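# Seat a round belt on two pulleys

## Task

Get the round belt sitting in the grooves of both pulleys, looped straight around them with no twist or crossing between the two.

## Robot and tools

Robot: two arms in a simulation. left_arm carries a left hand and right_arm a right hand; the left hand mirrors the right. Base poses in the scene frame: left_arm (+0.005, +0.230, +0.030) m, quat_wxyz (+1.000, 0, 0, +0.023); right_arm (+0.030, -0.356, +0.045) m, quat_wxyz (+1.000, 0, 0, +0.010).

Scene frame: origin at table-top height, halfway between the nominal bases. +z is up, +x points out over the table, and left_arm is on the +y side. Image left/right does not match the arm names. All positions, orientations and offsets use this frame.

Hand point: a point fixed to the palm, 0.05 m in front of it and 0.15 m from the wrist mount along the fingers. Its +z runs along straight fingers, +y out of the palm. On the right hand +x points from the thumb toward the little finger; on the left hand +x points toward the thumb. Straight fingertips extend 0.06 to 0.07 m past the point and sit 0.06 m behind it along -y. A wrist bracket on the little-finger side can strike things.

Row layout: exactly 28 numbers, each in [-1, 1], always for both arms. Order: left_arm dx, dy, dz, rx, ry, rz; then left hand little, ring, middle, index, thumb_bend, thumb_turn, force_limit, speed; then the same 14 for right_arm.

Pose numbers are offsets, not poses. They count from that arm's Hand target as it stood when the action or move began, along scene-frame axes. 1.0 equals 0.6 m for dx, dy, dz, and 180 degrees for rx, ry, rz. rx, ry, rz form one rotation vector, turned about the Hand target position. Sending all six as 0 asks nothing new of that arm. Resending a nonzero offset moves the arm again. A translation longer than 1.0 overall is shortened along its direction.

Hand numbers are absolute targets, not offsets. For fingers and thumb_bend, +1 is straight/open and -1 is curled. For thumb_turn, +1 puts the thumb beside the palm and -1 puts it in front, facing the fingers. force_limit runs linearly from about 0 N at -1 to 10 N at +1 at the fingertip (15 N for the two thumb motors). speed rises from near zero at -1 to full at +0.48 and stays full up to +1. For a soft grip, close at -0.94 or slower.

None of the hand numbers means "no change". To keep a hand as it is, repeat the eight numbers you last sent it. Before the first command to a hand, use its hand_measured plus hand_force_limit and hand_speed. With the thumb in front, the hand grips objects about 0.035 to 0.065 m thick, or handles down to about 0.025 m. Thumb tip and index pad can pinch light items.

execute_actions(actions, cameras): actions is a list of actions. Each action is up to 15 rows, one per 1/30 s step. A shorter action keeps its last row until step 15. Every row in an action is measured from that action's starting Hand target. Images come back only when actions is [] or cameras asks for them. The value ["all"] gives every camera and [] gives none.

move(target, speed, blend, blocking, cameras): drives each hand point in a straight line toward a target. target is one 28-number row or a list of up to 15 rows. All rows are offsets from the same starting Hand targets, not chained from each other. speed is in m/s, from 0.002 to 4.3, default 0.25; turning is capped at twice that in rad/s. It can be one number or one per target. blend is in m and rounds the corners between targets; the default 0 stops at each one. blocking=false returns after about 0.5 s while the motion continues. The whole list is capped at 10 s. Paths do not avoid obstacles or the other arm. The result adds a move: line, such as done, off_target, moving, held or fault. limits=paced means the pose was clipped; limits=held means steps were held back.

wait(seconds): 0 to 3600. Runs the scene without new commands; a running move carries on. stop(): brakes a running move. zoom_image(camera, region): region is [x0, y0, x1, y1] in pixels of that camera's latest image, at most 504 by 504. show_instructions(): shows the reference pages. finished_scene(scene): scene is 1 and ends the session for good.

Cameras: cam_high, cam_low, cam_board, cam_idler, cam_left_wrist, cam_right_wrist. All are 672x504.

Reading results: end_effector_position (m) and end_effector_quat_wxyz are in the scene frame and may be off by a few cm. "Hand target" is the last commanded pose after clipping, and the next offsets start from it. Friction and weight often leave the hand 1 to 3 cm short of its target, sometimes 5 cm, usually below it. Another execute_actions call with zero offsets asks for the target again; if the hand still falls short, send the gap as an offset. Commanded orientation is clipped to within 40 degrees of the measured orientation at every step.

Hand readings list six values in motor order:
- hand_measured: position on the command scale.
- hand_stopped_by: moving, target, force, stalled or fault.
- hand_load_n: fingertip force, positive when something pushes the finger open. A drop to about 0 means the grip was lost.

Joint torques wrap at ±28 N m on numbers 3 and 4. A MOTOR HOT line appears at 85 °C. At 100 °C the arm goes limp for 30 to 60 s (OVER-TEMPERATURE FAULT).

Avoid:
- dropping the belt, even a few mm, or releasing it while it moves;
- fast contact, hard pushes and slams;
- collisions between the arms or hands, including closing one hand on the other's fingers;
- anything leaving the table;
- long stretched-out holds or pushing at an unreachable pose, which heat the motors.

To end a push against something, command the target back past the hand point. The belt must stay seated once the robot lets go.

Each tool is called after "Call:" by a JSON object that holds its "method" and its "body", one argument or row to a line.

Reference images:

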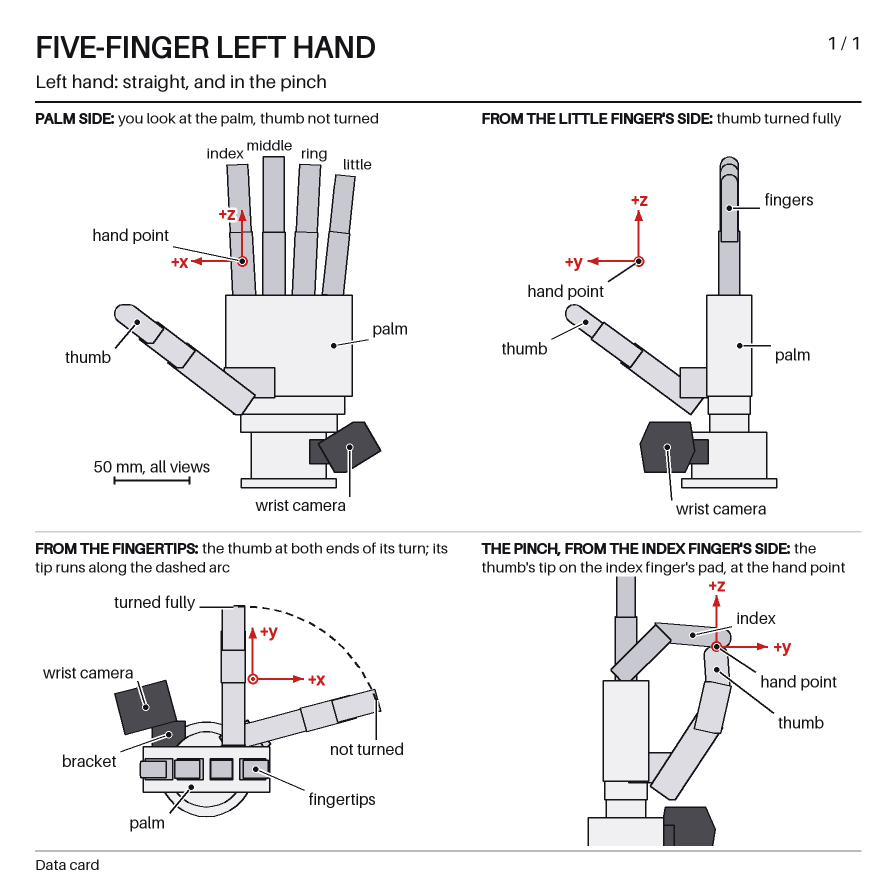

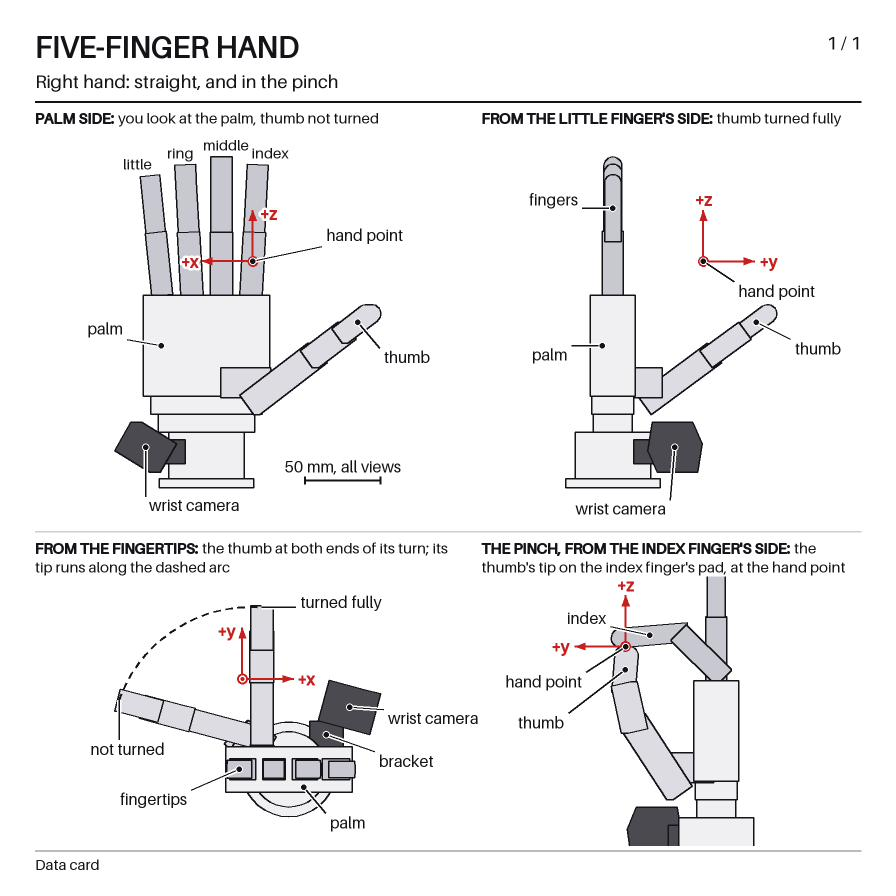

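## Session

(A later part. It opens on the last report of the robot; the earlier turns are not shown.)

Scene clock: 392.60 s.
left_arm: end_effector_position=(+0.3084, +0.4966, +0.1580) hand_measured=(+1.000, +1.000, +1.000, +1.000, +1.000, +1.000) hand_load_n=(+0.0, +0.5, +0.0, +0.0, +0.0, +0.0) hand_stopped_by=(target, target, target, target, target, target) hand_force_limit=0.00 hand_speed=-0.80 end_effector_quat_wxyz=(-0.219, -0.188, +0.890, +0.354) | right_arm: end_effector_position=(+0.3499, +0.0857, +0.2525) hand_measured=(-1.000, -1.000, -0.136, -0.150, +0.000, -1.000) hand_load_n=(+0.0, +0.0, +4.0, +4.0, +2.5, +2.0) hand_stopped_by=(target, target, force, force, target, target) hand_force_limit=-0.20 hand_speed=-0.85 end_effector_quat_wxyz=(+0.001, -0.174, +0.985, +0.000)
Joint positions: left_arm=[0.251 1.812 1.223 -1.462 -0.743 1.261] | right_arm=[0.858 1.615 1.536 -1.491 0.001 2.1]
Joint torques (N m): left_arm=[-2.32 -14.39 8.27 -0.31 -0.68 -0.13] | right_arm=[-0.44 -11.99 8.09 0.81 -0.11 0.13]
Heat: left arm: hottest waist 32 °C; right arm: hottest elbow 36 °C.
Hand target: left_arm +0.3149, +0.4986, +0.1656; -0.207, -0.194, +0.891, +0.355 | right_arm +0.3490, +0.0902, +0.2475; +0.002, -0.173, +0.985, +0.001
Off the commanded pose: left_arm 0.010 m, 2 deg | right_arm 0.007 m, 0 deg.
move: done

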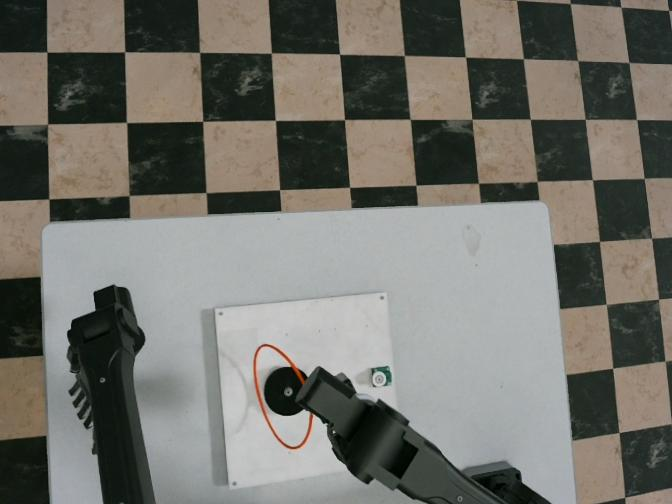

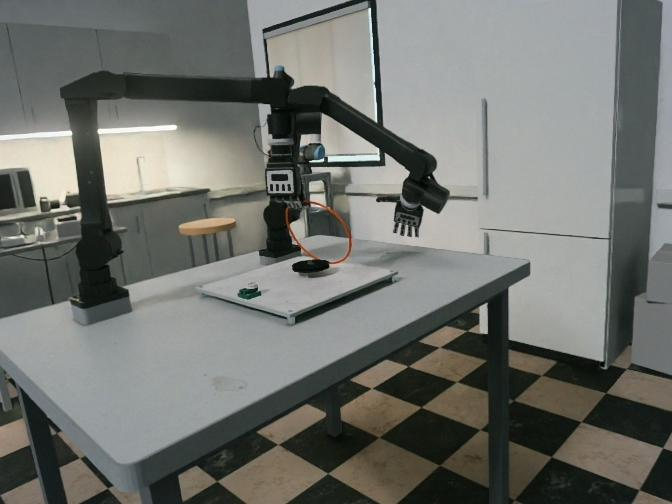

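Call:
{"method": "move", "body": {
  "target": [0,0,0,0,0,0,1,1,1,1,1,1,0,-0.8,0.004,-0.012,0.022,0,0,0,-1,-1,-0.4,-0.4,0.0,-1,-0.2,-0.85],
  "speed": 0.05,
  "cameras": ["cam_high","cam_low"]
}}

Call:
{"method": "zoom_image", "body": {
  "camera": "cam_low",
  "region": [270, 200, 380, 300]
}}

Call:
{"method": "zoom_image", "body": {
  "camera": "cam_high",
  "region": [200, 310, 420, 474]
}}

Scene clock: 400.70 s.
left_arm: end_effector_position=(+0.3084, +0.4966, +0.1580) hand_measured=(+1.000, +1.000, +1.000, +1.000, +1.000, +1.000) hand_load_n=(+0.0, +0.0, +0.0, +0.0, +0.0, +0.0) hand_stopped_by=(target, target, target, target, target, target) hand_force_limit=0.00 hand_speed=-0.80 end_effector_quat_wxyz=(-0.219, -0.188, +0.890, +0.354) | right_arm: end_effector_position=(+0.3490, +0.0846, +0.2522) hand_measured=(-1.000, -1.000, -0.136, -0.150, +0.000, -1.000) hand_load_n=(+0.0, +0.0, +4.0, +4.0, +2.0, +2.0) hand_stopped_by=(target, target, force, force, target, target) hand_force_limit=-0.20 hand_speed=-0.85 end_effector_quat_wxyz=(-0.001, -0.174, +0.985, -0.002)
Joint positions: left_arm=[0.251 1.812 1.223 -1.462 -0.743 1.261] | right_arm=[0.858 1.615 1.536 -1.496 0.001 2.1]
Joint torques (N m): left_arm=[-2.32 -14.39 8.27 -0.28 -0.68 -0.13] | right_arm=[-1.44 -13.39 9.48 -0.18 -0.09 -0.05]
Heat: left arm: hottest waist 32 °C; right arm: hottest elbow 35 °C.
Hand target: left_arm +0.3149, +0.4986, +0.1656; -0.207, -0.194, +0.891, +0.355 | right_arm +0.3513, +0.0830, +0.2607; +0.002, -0.173, +0.985, +0.001
Off the commanded pose: left_arm 0.010 m, 2 deg | right_arm 0.009 m, 0 deg.
move: done

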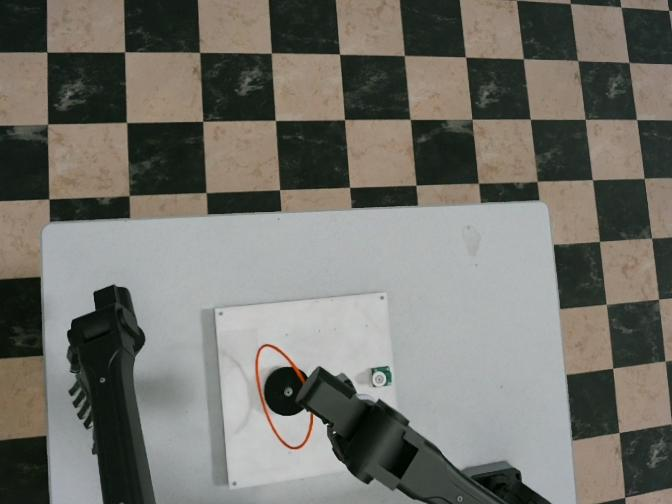

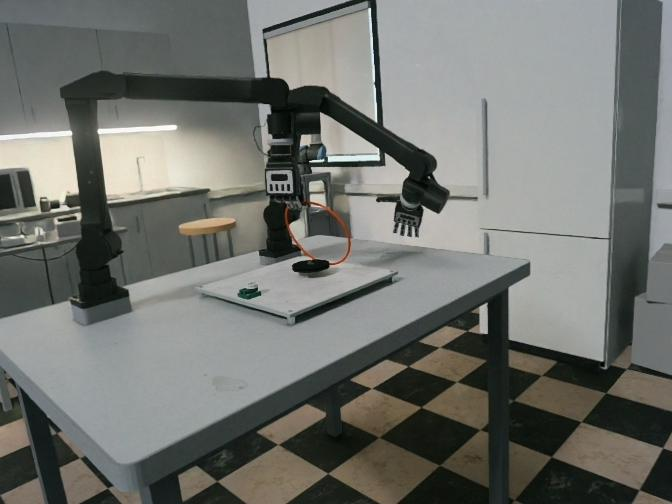

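Scaled by 4.582 from the camera's image (finer frame: 960x720).

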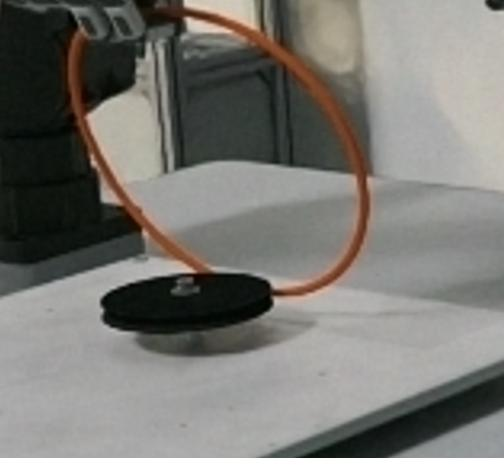

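Scaled by 2.291 from the camera's image (finer frame: 960x720).

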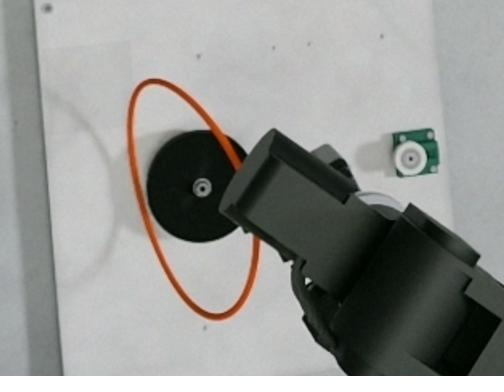

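Call:
{"method": "move", "body": {
  "target": [0,0,0,0,0,0,1,1,1,1,1,1,0,-0.8,0,0,0.016,0,0,0,-1,-1,-0.4,-0.4,0.0,-1,-0.2,-0.85],
  "speed": 0.05,
  "cameras": ["cam_high","cam_low"]
}}

Call:
{"method": "zoom_image", "body": {
  "camera": "cam_low",
  "region": [270, 200, 380, 300]
}}

Call:
{"method": "zoom_image", "body": {
  "camera": "cam_high",
  "region": [200, 310, 420, 474]
}}

Scene clock: 405.83 s.
left_arm: end_effector_position=(+0.3084, +0.4966, +0.1580) hand_measured=(+1.000, +1.000, +1.000, +1.000, +1.000, +1.000) hand_load_n=(+0.0, +0.0, -0.5, +0.0, +0.0, +0.0) hand_stopped_by=(target, target, target, target, target, target) hand_force_limit=0.00 hand_speed=-0.80 end_effector_quat_wxyz=(-0.219, -0.188, +0.890, +0.354) | right_arm: end_effector_position=(+0.3449, +0.0796, +0.2509) hand_measured=(-1.000, -1.000, -0.136, -0.150, +0.000, -1.000) hand_load_n=(+0.0, +0.0, +4.0, +4.0, +2.5, +2.0) hand_stopped_by=(target, target, force, force, target, target) hand_force_limit=-0.20 hand_speed=-0.85 end_effector_quat_wxyz=(-0.010, -0.174, +0.985, -0.010)
Joint positions: left_arm=[0.251 1.812 1.223 -1.462 -0.743 1.261] | right_arm=[0.858 1.615 1.536 -1.521 0.001 2.1]
Joint torques (N m): left_arm=[-2.32 -14.39 8.27 -0.29 -0.68 -0.13] | right_arm=[-1.55 -13.33 11.15 -0.16 -0.09 -0.03]
Heat: left arm: hottest waist 32 °C; right arm: hottest elbow 35 °C.
Hand target: left_arm +0.3149, +0.4986, +0.1656; -0.207, -0.194, +0.891, +0.355 | right_arm +0.3514, +0.0831, +0.2703; +0.002, -0.173, +0.985, +0.001
Off the commanded pose: left_arm 0.010 m, 2 deg | right_arm 0.021 m, 2 deg.
move: off_target (right_arm)

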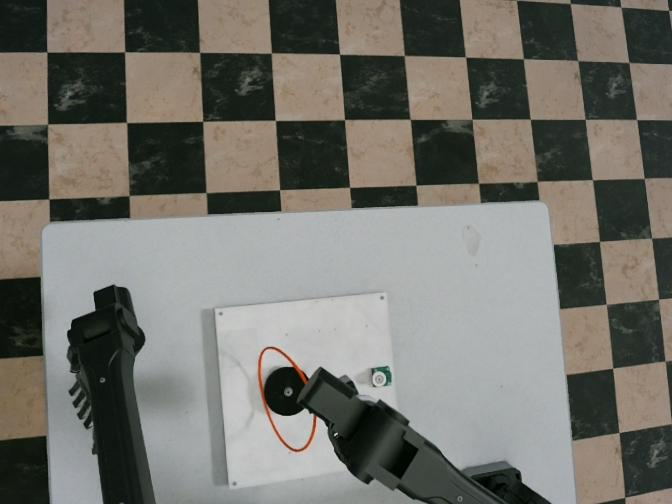

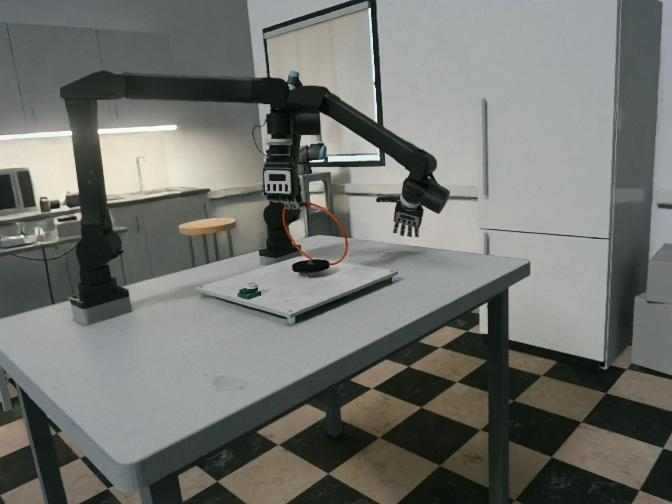

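Scaled by 4.582 from the camera's image (finer frame: 960x720).

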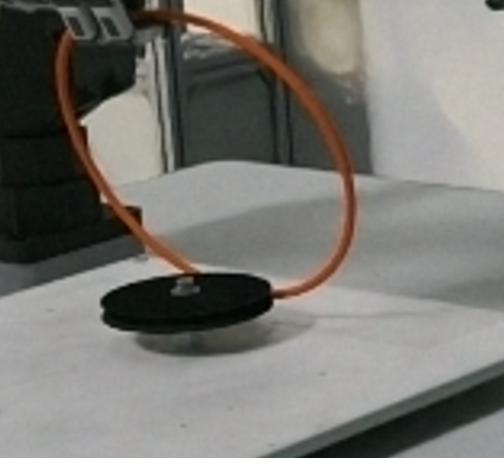

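Scaled by 2.291 from the camera's image (finer frame: 960x720).

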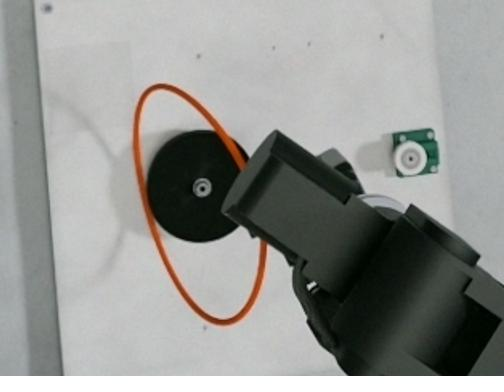

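Call:
{"method": "execute_actions", "body": {
  "actions": []
}}

Scene clock: 418.97 s.
left_arm: end_effector_position=(+0.3084, +0.4966, +0.1580) hand_measured=(+1.000, +1.000, +1.000, +1.000, +1.000, +1.000) hand_load_n=(+0.0, +0.0, +0.0, +0.0, +0.0, +0.0) hand_stopped_by=(target, target, target, target, target, target) hand_force_limit=0.00 hand_speed=-0.80 end_effector_quat_wxyz=(-0.219, -0.188, +0.890, +0.354) | right_arm: end_effector_position=(+0.3449, +0.0796, +0.2509) hand_measured=(-1.000, -1.000, -0.136, -0.150, +0.000, -1.000) hand_load_n=(+0.0, +0.0, +4.0, +4.0, +2.0, +2.5) hand_stopped_by=(target, target, force, force, target, target) hand_force_limit=-0.20 hand_speed=-0.85 end_effector_quat_wxyz=(-0.010, -0.174, +0.985, -0.010)
Joint positions: left_arm=[0.251 1.812 1.223 -1.462 -0.743 1.261] | right_arm=[0.858 1.615 1.536 -1.521 0.001 2.1]
Joint velocities: within noise
Joint torques (N m): left_arm=[-2.32 -14.39 8.27 -0.29 -0.68 -0.13] | right_arm=[-1.79 -13.16 11.12 -0.23 -0.09 -0.04]
Heat: left arm: hottest waist 32 °C; right arm: hottest elbow 34 °C.
Hand target: left_arm +0.3149, +0.4986, +0.1656; -0.207, -0.194, +0.891, +0.355 | right_arm +0.3514, +0.0831, +0.2703; +0.002, -0.173, +0.985, +0.001
Off the commanded pose: left_arm 0.010 m, 2 deg | right_arm 0.021 m, 2 deg.

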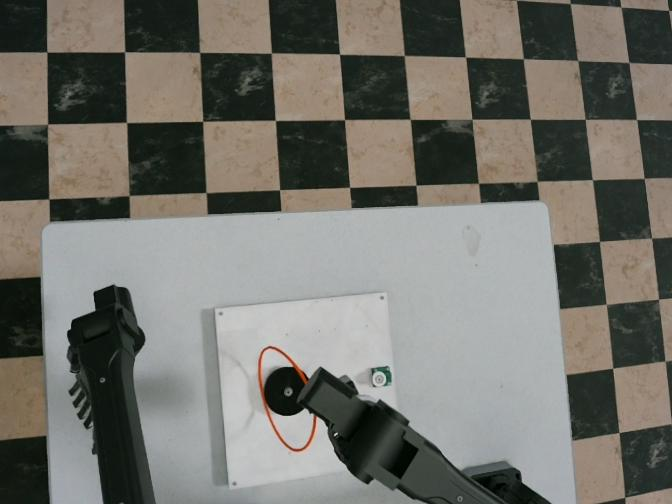

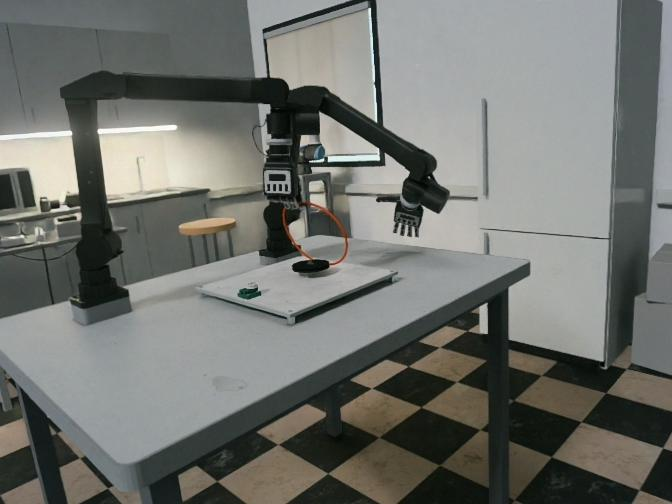

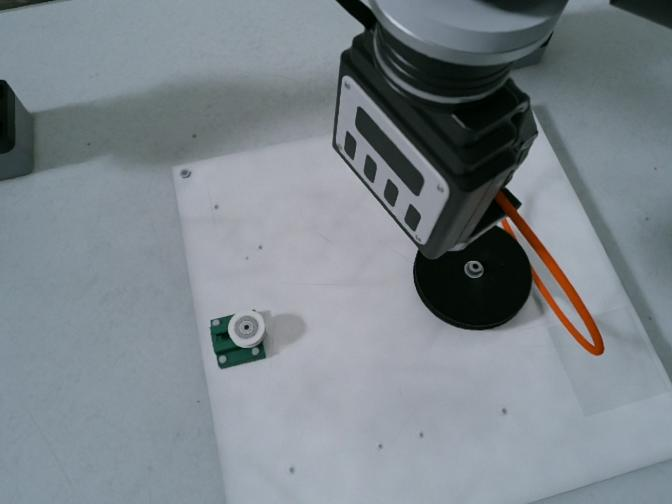

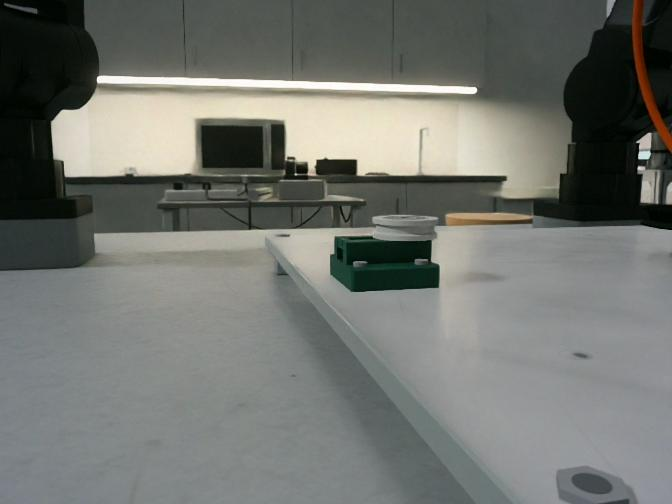

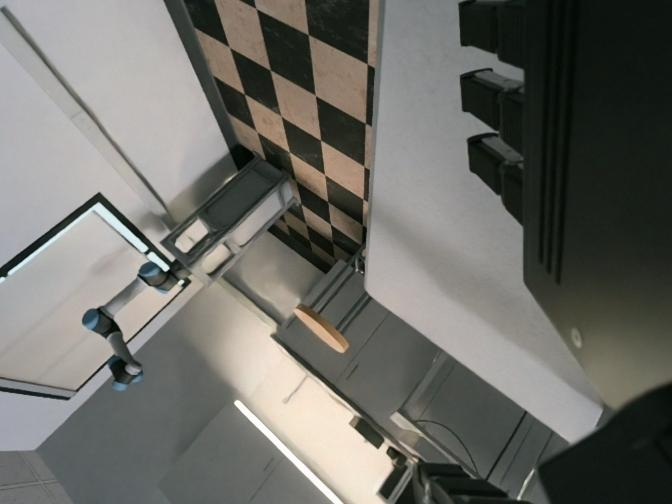

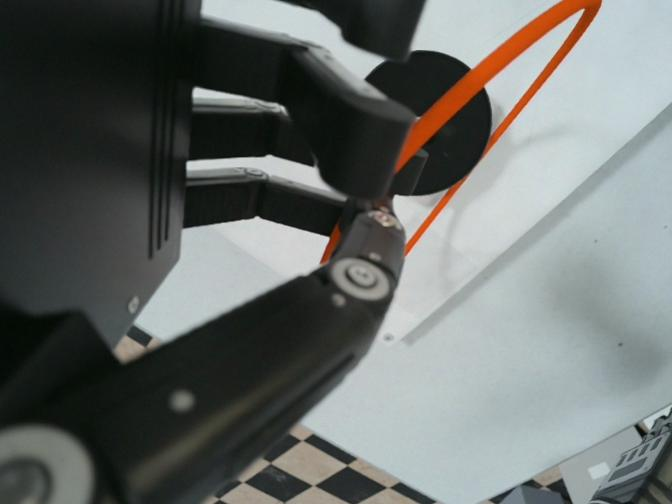

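Call:
{"method": "zoom_image", "body": {
  "camera": "cam_low",
  "region": [270, 190, 370, 290]
}}

Call:
{"method": "zoom_image", "body": {
  "camera": "cam_high",
  "region": [220, 310, 370, 460]
}}

Call:
{"method": "zoom_image", "body": {
  "camera": "cam_board",
  "region": [400, 180, 640, 380]
}}

Scaled by 5.040 from the camera's image (finer frame: 960x720).

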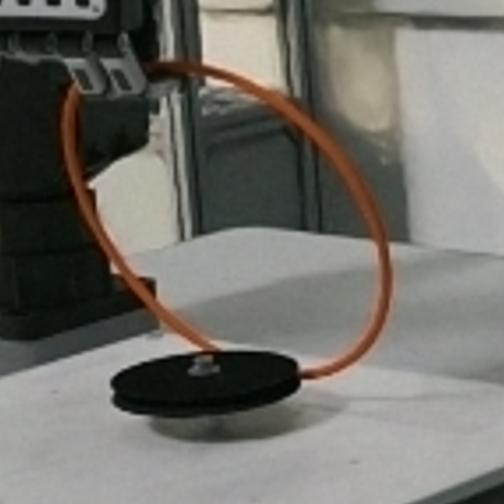

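Scaled by 3.360 from the camera's image (finer frame: 960x720).

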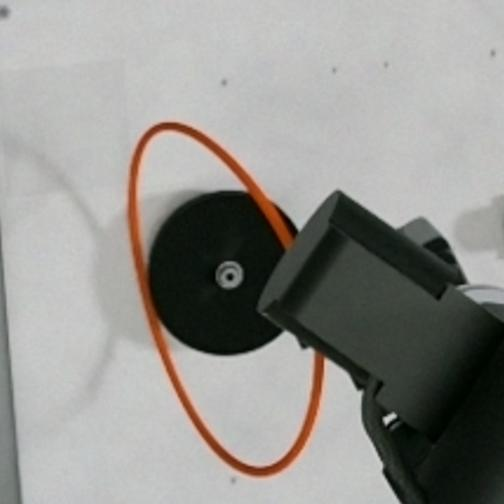

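Scaled by 2.100 from the camera's image (finer frame: 960x720).

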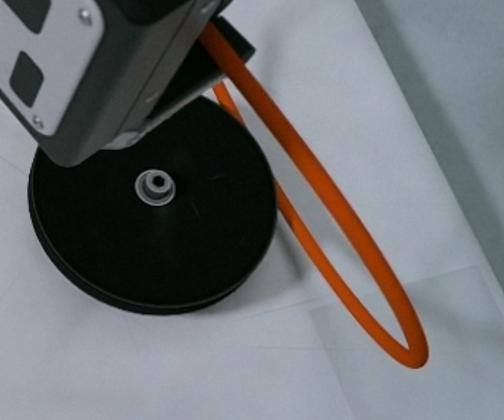

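Call:
{"method": "move", "body": {
  "target": [0,0,0,0,0,0,1,1,1,1,1,1,0,-0.8,-0.01,0.03,0,0,0,0,-1,-1,-0.4,-0.4,0.0,-1,-0.2,-0.85],
  "speed": 0.05
}}

Call:
{"method": "move", "body": {
  "target": [0,0,0,0,0,0,1,1,1,1,1,1,0,-0.8,0,0,0.012,0,0,0,-1,-1,-0.4,-0.4,0.0,-1,-0.2,-0.85],
  "speed": 0.05,
  "cameras": ["cam_high","cam_low","cam_board"]
}}

Scene clock: 435.70 s.
left_arm: end_effector_position=(+0.3084, +0.4966, +0.1580) hand_measured=(+1.000, +1.000, +1.000, +1.000, +1.000, +1.000) hand_load_n=(+0.0, +0.0, +0.0, +0.0, +0.0, +0.0) hand_stopped_by=(target, target, target, target, target, target) hand_force_limit=0.00 hand_speed=-0.80 end_effector_quat_wxyz=(-0.219, -0.188, +0.890, +0.354) | right_arm: end_effector_position=(+0.3397, +0.0899, +0.2594) hand_measured=(-1.000, -1.000, -0.136, -0.150, +0.000, -1.000) hand_load_n=(+0.0, +0.0, +3.5, +4.0, +2.0, +2.0) hand_stopped_by=(target, target, force, force, target, target) hand_force_limit=-0.20 hand_speed=-0.85 end_effector_quat_wxyz=(-0.004, -0.175, +0.985, -0.005)
Joint positions: left_arm=[0.251 1.812 1.223 -1.462 -0.743 1.261] | right_arm=[0.88 1.615 1.556 -1.525 0.001 2.119]
Joint torques (N m): left_arm=[-2.26 -14.39 8.27 -0.29 -0.68 -0.13] | right_arm=[-0.44 -11.99 12.21 -0.23 -0.09 0.09]
Heat: left arm: hottest waist 32 °C; right arm: hottest elbow 35 °C.
Hand target: left_arm +0.3149, +0.4986, +0.1656; -0.207, -0.194, +0.891, +0.355 | right_arm +0.3455, +0.1011, +0.2703; +0.002, -0.173, +0.985, +0.001
Off the commanded pose: left_arm 0.010 m, 2 deg | right_arm 0.017 m, 1 deg.
move: off_target (right_arm)

Scene clock: 436.23 s.
left_arm: end_effector_position=(+0.3084, +0.4966, +0.1580) hand_measured=(+1.000, +1.000, +1.000, +1.000, +1.000, +1.000) hand_load_n=(+0.0, +0.0, -0.5, +0.5, +0.0, +0.0) hand_stopped_by=(target, target, target, target, target, target) hand_force_limit=0.00 hand_speed=-0.80 end_effector_quat_wxyz=(-0.219, -0.188, +0.890, +0.354) | right_arm: end_effector_position=(+0.3398, +0.0899, +0.2663) hand_measured=(-1.000, -1.000, -0.136, -0.150, +0.000, -1.000) hand_load_n=(+0.0, +0.0, +4.0, +4.0, +2.0, +2.0) hand_stopped_by=(target, target, force, force, target, target) hand_force_limit=-0.20 hand_speed=-0.85 end_effector_quat_wxyz=(-0.005, -0.174, +0.985, -0.005)
Joint positions: left_arm=[0.251 1.812 1.223 -1.462 -0.743 1.261] | right_arm=[0.88 1.615 1.574 -1.545 0.001 2.119]
Joint torques (N m): left_arm=[-2.32 -14.39 8.27 -0.29 -0.68 -0.13] | right_arm=[-0.44 -11.4 12.25 -0.17 -0.1 0.1]
Heat: left arm: hottest waist 32 °C; right arm: hottest elbow 35 °C.
Hand target: left_arm +0.3149, +0.4986, +0.1656; -0.207, -0.194, +0.891, +0.355 | right_arm +0.3455, +0.1010, +0.2776; +0.002, -0.173, +0.985, +0.001
Off the commanded pose: left_arm 0.010 m, 2 deg | right_arm 0.017 m, 1 deg.
move: off_target (right_arm)

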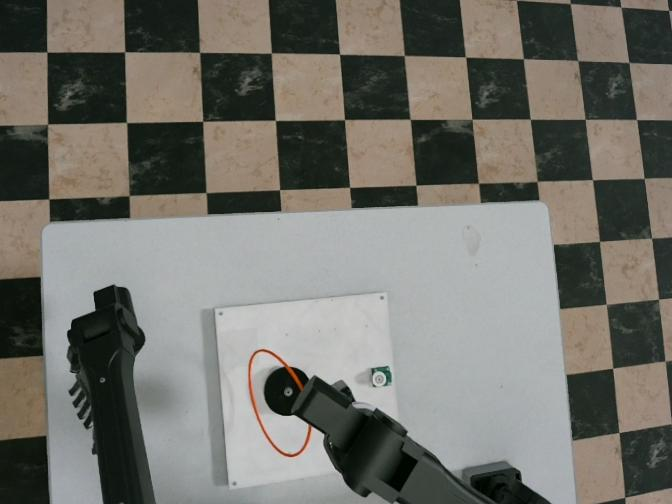

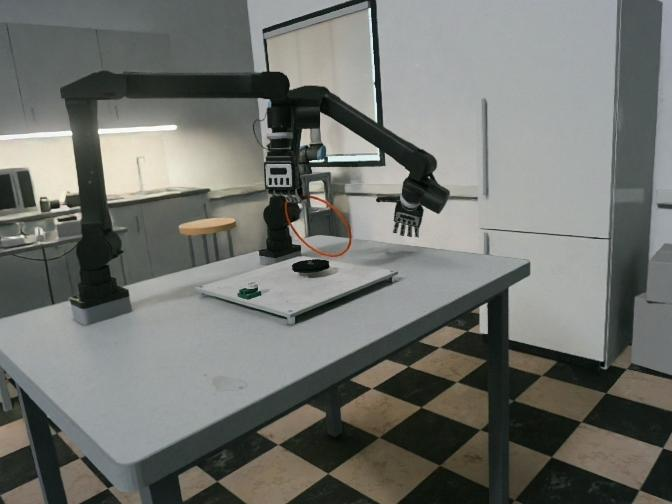

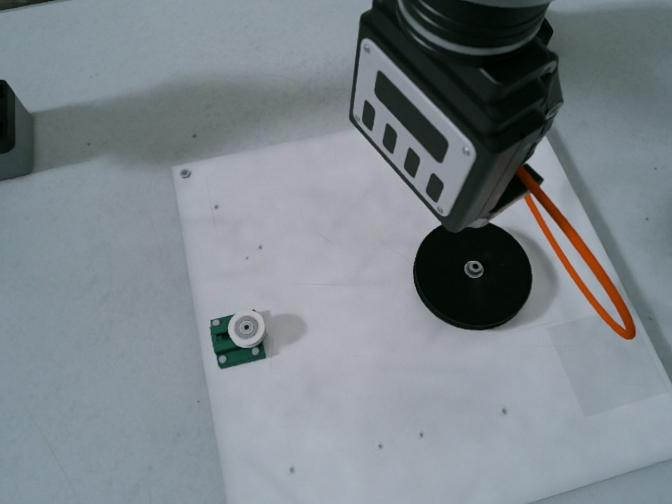

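Call:
{"method": "zoom_image", "body": {
  "camera": "cam_low",
  "region": [270, 190, 370, 290]
}}

Call:
{"method": "zoom_image", "body": {
  "camera": "cam_high",
  "region": [220, 310, 370, 460]
}}

Scaled by 5.040 from the camera's image (finer frame: 960x720).

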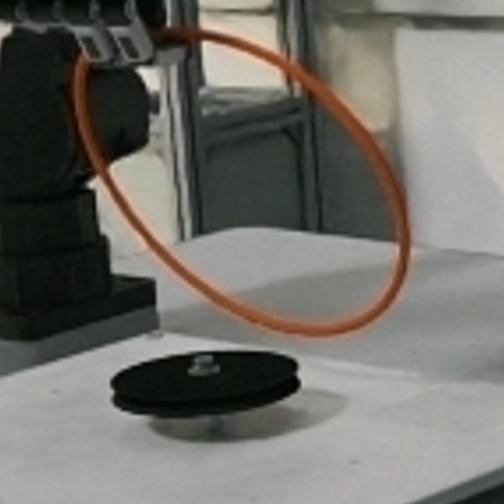

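Scaled by 3.360 from the camera's image (finer frame: 960x720).

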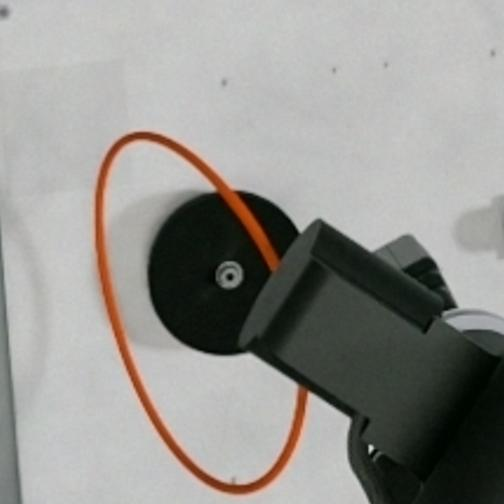

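Call:
{"method": "move", "body": {
  "target": [0,0,0,0,0,0,1,1,1,1,1,1,0,-0.8,0,0,-0.025,0,0,0,-1,-1,-0.4,-0.4,0.0,-1,-0.2,-0.85],
  "speed": 0.05
}}

Scene clock: 449.20 s.
left_arm: end_effector_position=(+0.3084, +0.4966, +0.1580) hand_measured=(+1.000, +1.000, +1.000, +1.000, +1.000, +1.000) hand_load_n=(+0.0, +0.0, +0.0, +0.0, +0.0, +0.0) hand_stopped_by=(target, target, target, target, target, target) hand_force_limit=0.00 hand_speed=-0.80 end_effector_quat_wxyz=(-0.219, -0.188, +0.890, +0.354) | right_arm: end_effector_position=(+0.3417, +0.0923, +0.2670) hand_measured=(-1.000, -1.000, -0.136, -0.150, +0.000, -1.000) hand_load_n=(+0.0, +0.5, +4.0, +4.0, +2.0, +2.5) hand_stopped_by=(target, target, force, force, target, target) hand_force_limit=-0.20 hand_speed=-0.85 end_effector_quat_wxyz=(-0.001, -0.174, +0.985, -0.001)
Joint positions: left_arm=[0.251 1.812 1.223 -1.462 -0.743 1.261] | right_arm=[0.88 1.615 1.574 -1.533 0.001 2.119]
Joint torques (N m): left_arm=[-2.32 -14.39 8.27 -0.29 -0.68 -0.13] | right_arm=[-0.21 -11.34 9.46 0.76 -0.09 0.07]
Heat: left arm: hottest waist 32 °C; right arm: hottest elbow 36 °C.
Hand target: left_arm +0.3149, +0.4986, +0.1656; -0.207, -0.194, +0.891, +0.355 | right_arm +0.3454, +0.1010, +0.2626; +0.002, -0.173, +0.985, +0.001
Off the commanded pose: left_arm 0.010 m, 2 deg | right_arm 0.010 m, 0 deg.
move: done

Call:
{"method": "move", "body": {
  "target": [0,0,0,0,0,0,1,1,1,1,1,1,0,-0.8,0,0,-0.012,0,0,0,-1,-1,-0.4,-0.4,0.0,-1,-0.2,-0.85],
  "speed": 0.05
}}

Scene clock: 451.13 s.
left_arm: end_effector_position=(+0.3084, +0.4966, +0.1580) hand_measured=(+1.000, +1.000, +1.000, +1.000, +1.000, +1.000) hand_load_n=(+0.0, +0.0, +0.0, +0.0, +0.0, +0.0) hand_stopped_by=(target, target, target, target, target, target) hand_force_limit=0.00 hand_speed=-0.80 end_effector_quat_wxyz=(-0.219, -0.188, +0.890, +0.354) | right_arm: end_effector_position=(+0.3448, +0.0962, +0.2675) hand_measured=(-1.000, -1.000, -0.136, -0.150, +0.000, -1.000) hand_load_n=(+0.0, +0.0, +4.5, +4.0, +2.0, +2.0) hand_stopped_by=(target, target, force, force, target, target) hand_force_limit=-0.20 hand_speed=-0.85 end_effector_quat_wxyz=(+0.006, -0.174, +0.985, +0.004)
Joint positions: left_arm=[0.251 1.812 1.223 -1.462 -0.743 1.261] | right_arm=[0.88 1.616 1.574 -1.515 0.001 2.119]
Joint torques (N m): left_arm=[-2.32 -14.39 8.27 -0.29 -0.68 -0.13] | right_arm=[-0.56 -11.34 8.08 0.9 -0.08 0.09]
Heat: left arm: hottest waist 32 °C; right arm: hottest elbow 36 °C.
Hand target: left_arm +0.3149, +0.4986, +0.1656; -0.207, -0.194, +0.891, +0.355 | right_arm +0.3455, +0.1011, +0.2554; +0.002, -0.173, +0.985, +0.001
Off the commanded pose: left_arm 0.010 m, 2 deg | right_arm 0.013 m, 1 deg.
move: off_target (right_arm)

Call:
{"method": "move", "body": {
  "target": [0,0,0,0,0,0,1,1,1,1,1,1,0,-0.8,0,0,-0.012,0,0,0,-1,-1,-0.4,-0.4,0.0,-1,-0.2,-0.85],
  "speed": 0.05
}}

Scene clock: 453.73 s.
left_arm: end_effector_position=(+0.3084, +0.4966, +0.1580) hand_measured=(+1.000, +1.000, +1.000, +1.000, +1.000, +1.000) hand_load_n=(+0.0, +0.0, +0.0, +0.0, +0.0, +0.0) hand_stopped_by=(target, target, target, target, target, target) hand_force_limit=0.00 hand_speed=-0.80 end_effector_quat_wxyz=(-0.219, -0.188, +0.890, +0.354) | right_arm: end_effector_position=(+0.3448, +0.0962, +0.2583) hand_measured=(-1.000, -1.000, -0.136, -0.150, +0.000, -1.000) hand_load_n=(+0.5, +0.0, +4.0, +4.0, +2.5, +2.5) hand_stopped_by=(target, target, force, force, target, target) hand_force_limit=-0.20 hand_speed=-0.85 end_effector_quat_wxyz=(+0.004, -0.174, +0.985, +0.003)
Joint positions: left_arm=[0.251 1.812 1.223 -1.462 -0.743 1.261] | right_arm=[0.88 1.62 1.556 -1.496 0.001 2.119]
Joint torques (N m): left_arm=[-2.32 -14.39 8.27 -0.29 -0.68 -0.13] | right_arm=[-0.44 -11.22 8.16 0.83 -0.09 0.08]
Heat: left arm: hottest waist 32 °C; right arm: hottest elbow 35 °C.
Hand target: left_arm +0.3149, +0.4986, +0.1656; -0.207, -0.194, +0.891, +0.355 | right_arm +0.3454, +0.1010, +0.2481; +0.002, -0.173, +0.985, +0.001
Off the commanded pose: left_arm 0.010 m, 2 deg | right_arm 0.011 m, 0 deg.
move: off_target (right_arm)

Call:
{"method": "move", "body": {
  "target": [0,0,0,0,0,0,1,1,1,1,1,1,0,-0.8,0.01,-0.04,0,0,0,0,-1,-1,-0.4,-0.4,0.0,-1,-0.2,-0.85],
  "speed": 0.05,
  "cameras": ["cam_high","cam_low"]
}}

Call:
{"method": "zoom_image", "body": {
  "camera": "cam_low",
  "region": [270, 190, 370, 290]
}}

Call:
{"method": "zoom_image", "body": {
  "camera": "cam_high",
  "region": [220, 310, 370, 460]
}}

Scene clock: 459.80 s.
left_arm: end_effector_position=(+0.3084, +0.4966, +0.1580) hand_measured=(+1.000, +1.000, +1.000, +1.000, +1.000, +1.000) hand_load_n=(+0.0, +0.0, +0.0, +0.0, +0.0, +0.0) hand_stopped_by=(target, target, target, target, target, target) hand_force_limit=0.00 hand_speed=-0.80 end_effector_quat_wxyz=(-0.219, -0.188, +0.890, +0.354) | right_arm: end_effector_position=(+0.3492, +0.0777, +0.2386) hand_measured=(-1.000, -1.000, -0.136, -0.150, +0.000, -1.000) hand_load_n=(+0.0, +0.0, +4.0, +4.0, +2.5, +2.5) hand_stopped_by=(target, target, force, force, target, target) hand_force_limit=-0.20 hand_speed=-0.85 end_effector_quat_wxyz=(-0.010, -0.171, +0.985, -0.010)
Joint positions: left_arm=[0.251 1.812 1.223 -1.462 -0.743 1.261] | right_arm=[0.849 1.62 1.51 -1.488 0.002 2.096]
Joint torques (N m): left_arm=[-2.32 -14.39 8.27 -0.31 -0.68 -0.13] | right_arm=[-1.73 -14.04 7.94 0.73 -0.1 -0.08]
Heat: left arm: hottest waist 32 °C; right arm: hottest elbow 36 °C.
Hand target: left_arm +0.3149, +0.4986, +0.1656; -0.207, -0.194, +0.891, +0.355 | right_arm +0.3513, +0.0770, +0.2481; +0.002, -0.173, +0.985, +0.001
Off the commanded pose: left_arm 0.010 m, 2 deg | right_arm 0.010 m, 2 deg.
move: done

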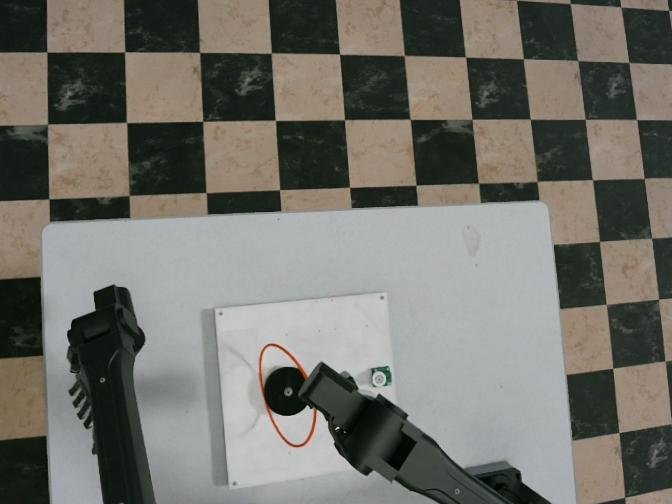

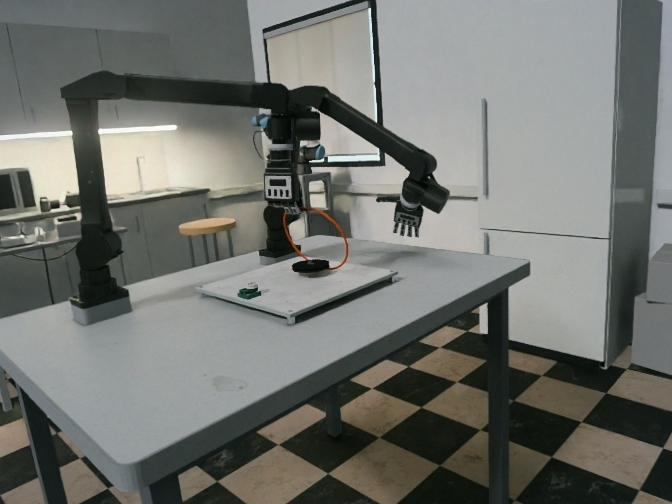

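Scaled by 5.040 from the camera's image (finer frame: 960x720).

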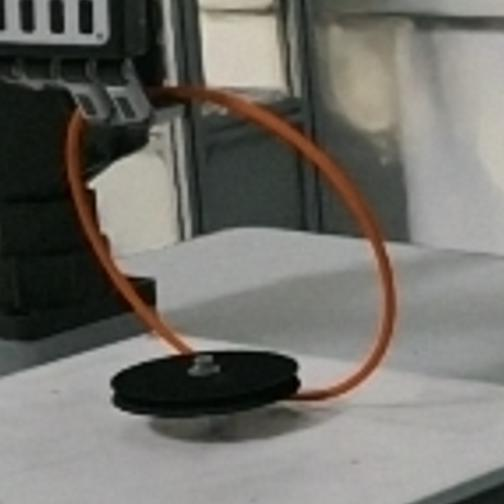

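Scaled by 3.360 from the camera's image (finer frame: 960x720).

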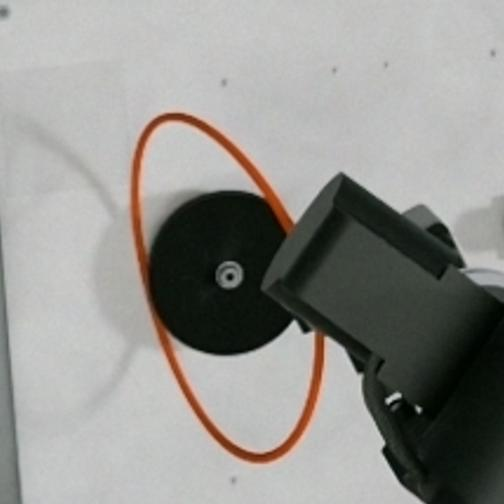

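Call:
{"method": "move", "body": {
  "target": [0,0,0,0,0,0,1,1,1,1,1,1,0,-0.8,-0.01,0.045,0.025,0,0,0,-1,-1,-0.4,-0.4,0.0,-1,-0.2,-0.85],
  "speed": 0.05
}}

Scene clock: 467.83 s.
left_arm: end_effector_position=(+0.3084, +0.4966, +0.1580) hand_measured=(+1.000, +1.000, +1.000, +1.000, +1.000, +1.000) hand_load_n=(+0.0, +0.0, +0.0, +0.0, +0.0, +0.0) hand_stopped_by=(target, target, target, target, target, target) hand_force_limit=0.00 hand_speed=-0.80 end_effector_quat_wxyz=(-0.219, -0.188, +0.890, +0.354) | right_arm: end_effector_position=(+0.3400, +0.0927, +0.2539) hand_measured=(-1.000, -1.000, -0.136, -0.150, +0.000, -1.000) hand_load_n=(+0.5, +0.0, +4.0, +4.0, +2.0, +2.0) hand_stopped_by=(target, target, force, force, target, target) hand_force_limit=-0.20 hand_speed=-0.85 end_effector_quat_wxyz=(-0.003, -0.175, +0.985, -0.004)
Joint positions: left_arm=[0.251 1.812 1.223 -1.462 -0.743 1.261] | right_arm=[0.883 1.62 1.548 -1.509 0.002 2.123]
Joint torques (N m): left_arm=[-2.32 -14.45 8.27 -0.29 -0.68 -0.13] | right_arm=[-0.15 -11.16 12.11 -0.21 -0.08 0.11]
Heat: left arm: hottest waist 32 °C; right arm: hottest elbow 36 °C.
Hand target: left_arm +0.3149, +0.4986, +0.1656; -0.207, -0.194, +0.891, +0.355 | right_arm +0.3455, +0.1039, +0.2631; +0.002, -0.173, +0.985, +0.001
Off the commanded pose: left_arm 0.010 m, 2 deg | right_arm 0.016 m, 1 deg.
move: off_target (right_arm)

Call:
{"method": "move", "body": {
  "target": [0,0,0,0,0,0,1,1,1,1,1,1,0,-0.8,0,0,0.01,0,0,0,-1,-1,-0.4,-0.4,0.0,-1,-0.2,-0.85],
  "speed": 0.05
}}

Call:
{"method": "move", "body": {
  "target": [0,0,0,0,0,0,1,1,1,1,1,1,0,-0.8,0.008,-0.03,0.0,0,0,0,-1,-1,-0.4,-0.4,0.0,-1,-0.2,-0.85],
  "speed": 0.03,
  "cameras": ["cam_high","cam_low"]
}}

Call:
{"method": "zoom_image", "body": {
  "camera": "cam_low",
  "region": [270, 190, 370, 290]
}}

Call:
{"method": "zoom_image", "body": {
  "camera": "cam_high",
  "region": [220, 310, 370, 460]
}}

Scene clock: 478.23 s.
left_arm: end_effector_position=(+0.3084, +0.4966, +0.1580) hand_measured=(+1.000, +1.000, +1.000, +1.000, +1.000, +1.000) hand_load_n=(+0.0, +0.0, +0.0, +0.0, +0.0, +0.0) hand_stopped_by=(target, target, target, target, target, target) hand_force_limit=0.00 hand_speed=-0.80 end_effector_quat_wxyz=(-0.219, -0.188, +0.890, +0.354) | right_arm: end_effector_position=(+0.3397, +0.0922, +0.2581) hand_measured=(-1.000, -1.000, -0.136, -0.150, +0.000, -1.000) hand_load_n=(+0.0, +0.0, +4.0, +4.0, +2.5, +2.0) hand_stopped_by=(target, target, force, force, target, target) hand_force_limit=-0.20 hand_speed=-0.85 end_effector_quat_wxyz=(-0.005, -0.174, +0.985, -0.005)
Joint positions: left_arm=[0.251 1.812 1.223 -1.462 -0.743 1.261] | right_arm=[0.883 1.62 1.56 -1.524 0.002 2.123]
Joint torques (N m): left_arm=[-2.32 -14.39 8.27 -0.29 -0.68 -0.13] | right_arm=[-0.62 -11.34 12.22 -0.2 -0.11 0.08]
Heat: left arm: hottest waist 32 °C; right arm: hottest elbow 36 °C.
Hand target: left_arm +0.3149, +0.4986, +0.1656; -0.207, -0.194, +0.891, +0.355 | right_arm +0.3455, +0.1039, +0.2692; +0.002, -0.173, +0.985, +0.001
Off the commanded pose: left_arm 0.010 m, 2 deg | right_arm 0.017 m, 1 deg.
move: off_target (right_arm)

Scene clock: 479.20 s.
left_arm: end_effector_position=(+0.3084, +0.4966, +0.1580) hand_measured=(+1.000, +1.000, +1.000, +1.000, +1.000, +1.000) hand_load_n=(+0.0, +0.0, +0.0, +0.0, +0.0, +0.0) hand_stopped_by=(target, target, target, target, target, target) hand_force_limit=0.00 hand_speed=-0.80 end_effector_quat_wxyz=(-0.219, -0.188, +0.890, +0.354) | right_arm: end_effector_position=(+0.3468, +0.0867, +0.2581) hand_measured=(-1.000, -1.000, -0.136, -0.150, +0.000, -1.000) hand_load_n=(+0.0, +0.5, +3.5, +4.0, +2.5, +2.0) hand_stopped_by=(target, target, force, force, target, target) hand_force_limit=-0.20 hand_speed=-0.85 end_effector_quat_wxyz=(-0.005, -0.172, +0.985, -0.005)
Joint positions: left_arm=[0.251 1.812 1.223 -1.462 -0.743 1.261] | right_arm=[0.865 1.62 1.56 -1.524 0.002 2.11]
Joint torques (N m): left_arm=[-2.32 -14.39 8.27 -0.28 -0.68 -0.13] | right_arm=[-1.73 -13.51 9.63 0.01 -0.09 -0.07]
Heat: left arm: hottest waist 32 °C; right arm: hottest elbow 36 °C.
Hand target: left_arm +0.3149, +0.4986, +0.1656; -0.207, -0.194, +0.891, +0.355 | right_arm +0.3502, +0.0860, +0.2692; +0.002, -0.173, +0.985, +0.001
Off the commanded pose: left_arm 0.010 m, 2 deg | right_arm 0.012 m, 1 deg.
move: off_target (right_arm)

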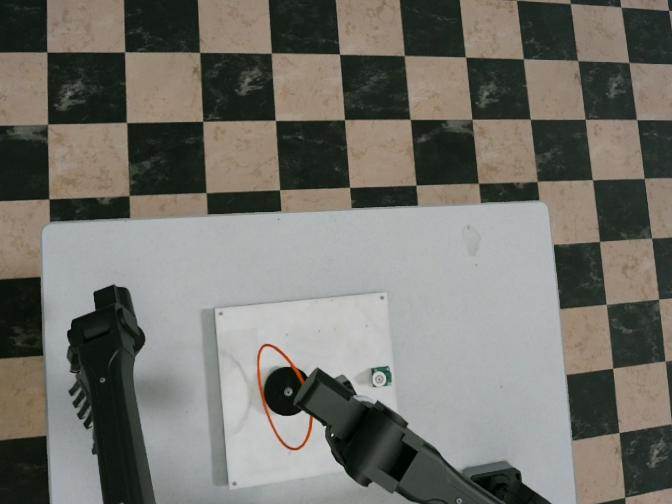

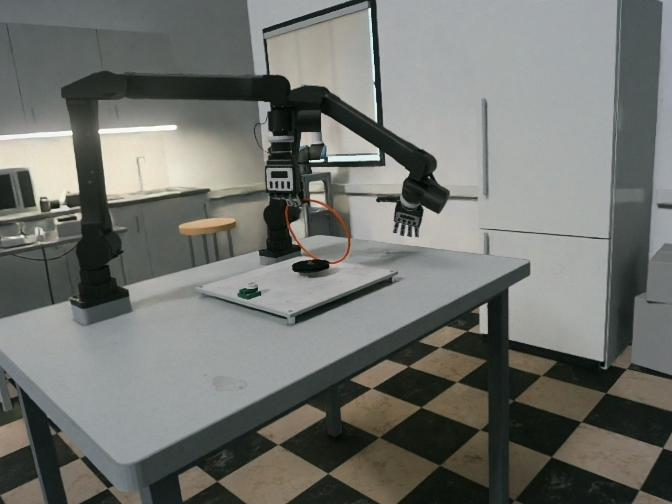

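Scaled by 5.040 from the camera's image (finer frame: 960x720).

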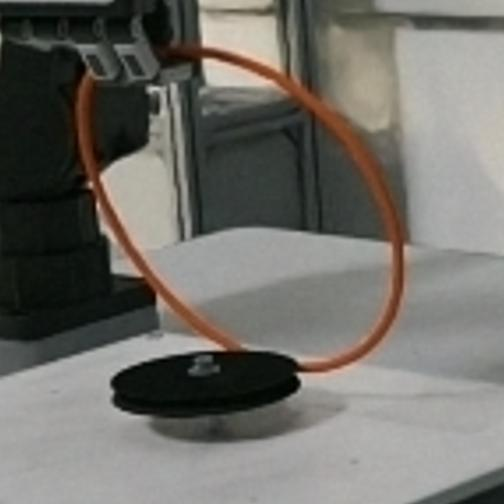

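Scaled by 3.360 from the camera's image (finer frame: 960x720).

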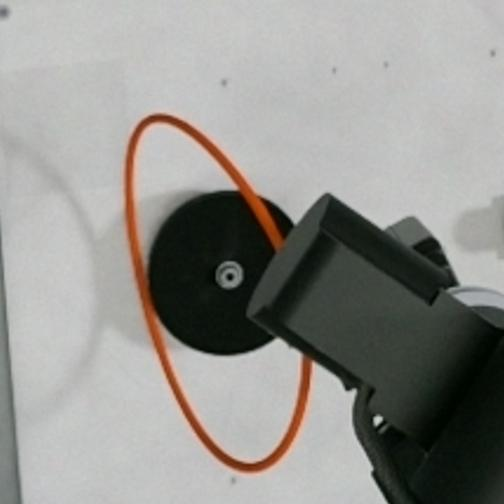

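Call:
{"method": "zoom_image", "body": {
  "camera": "cam_low",
  "region": [285, 250, 335, 285]
}}

Scaled by 10.080 from the camera's image (finer frame: 960x720).

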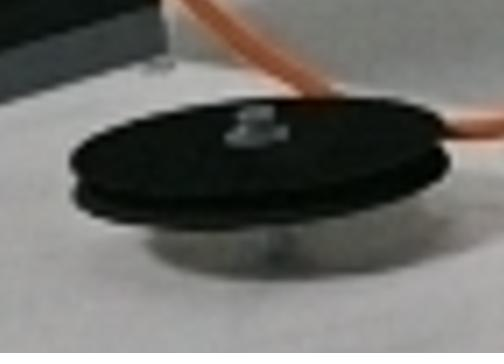

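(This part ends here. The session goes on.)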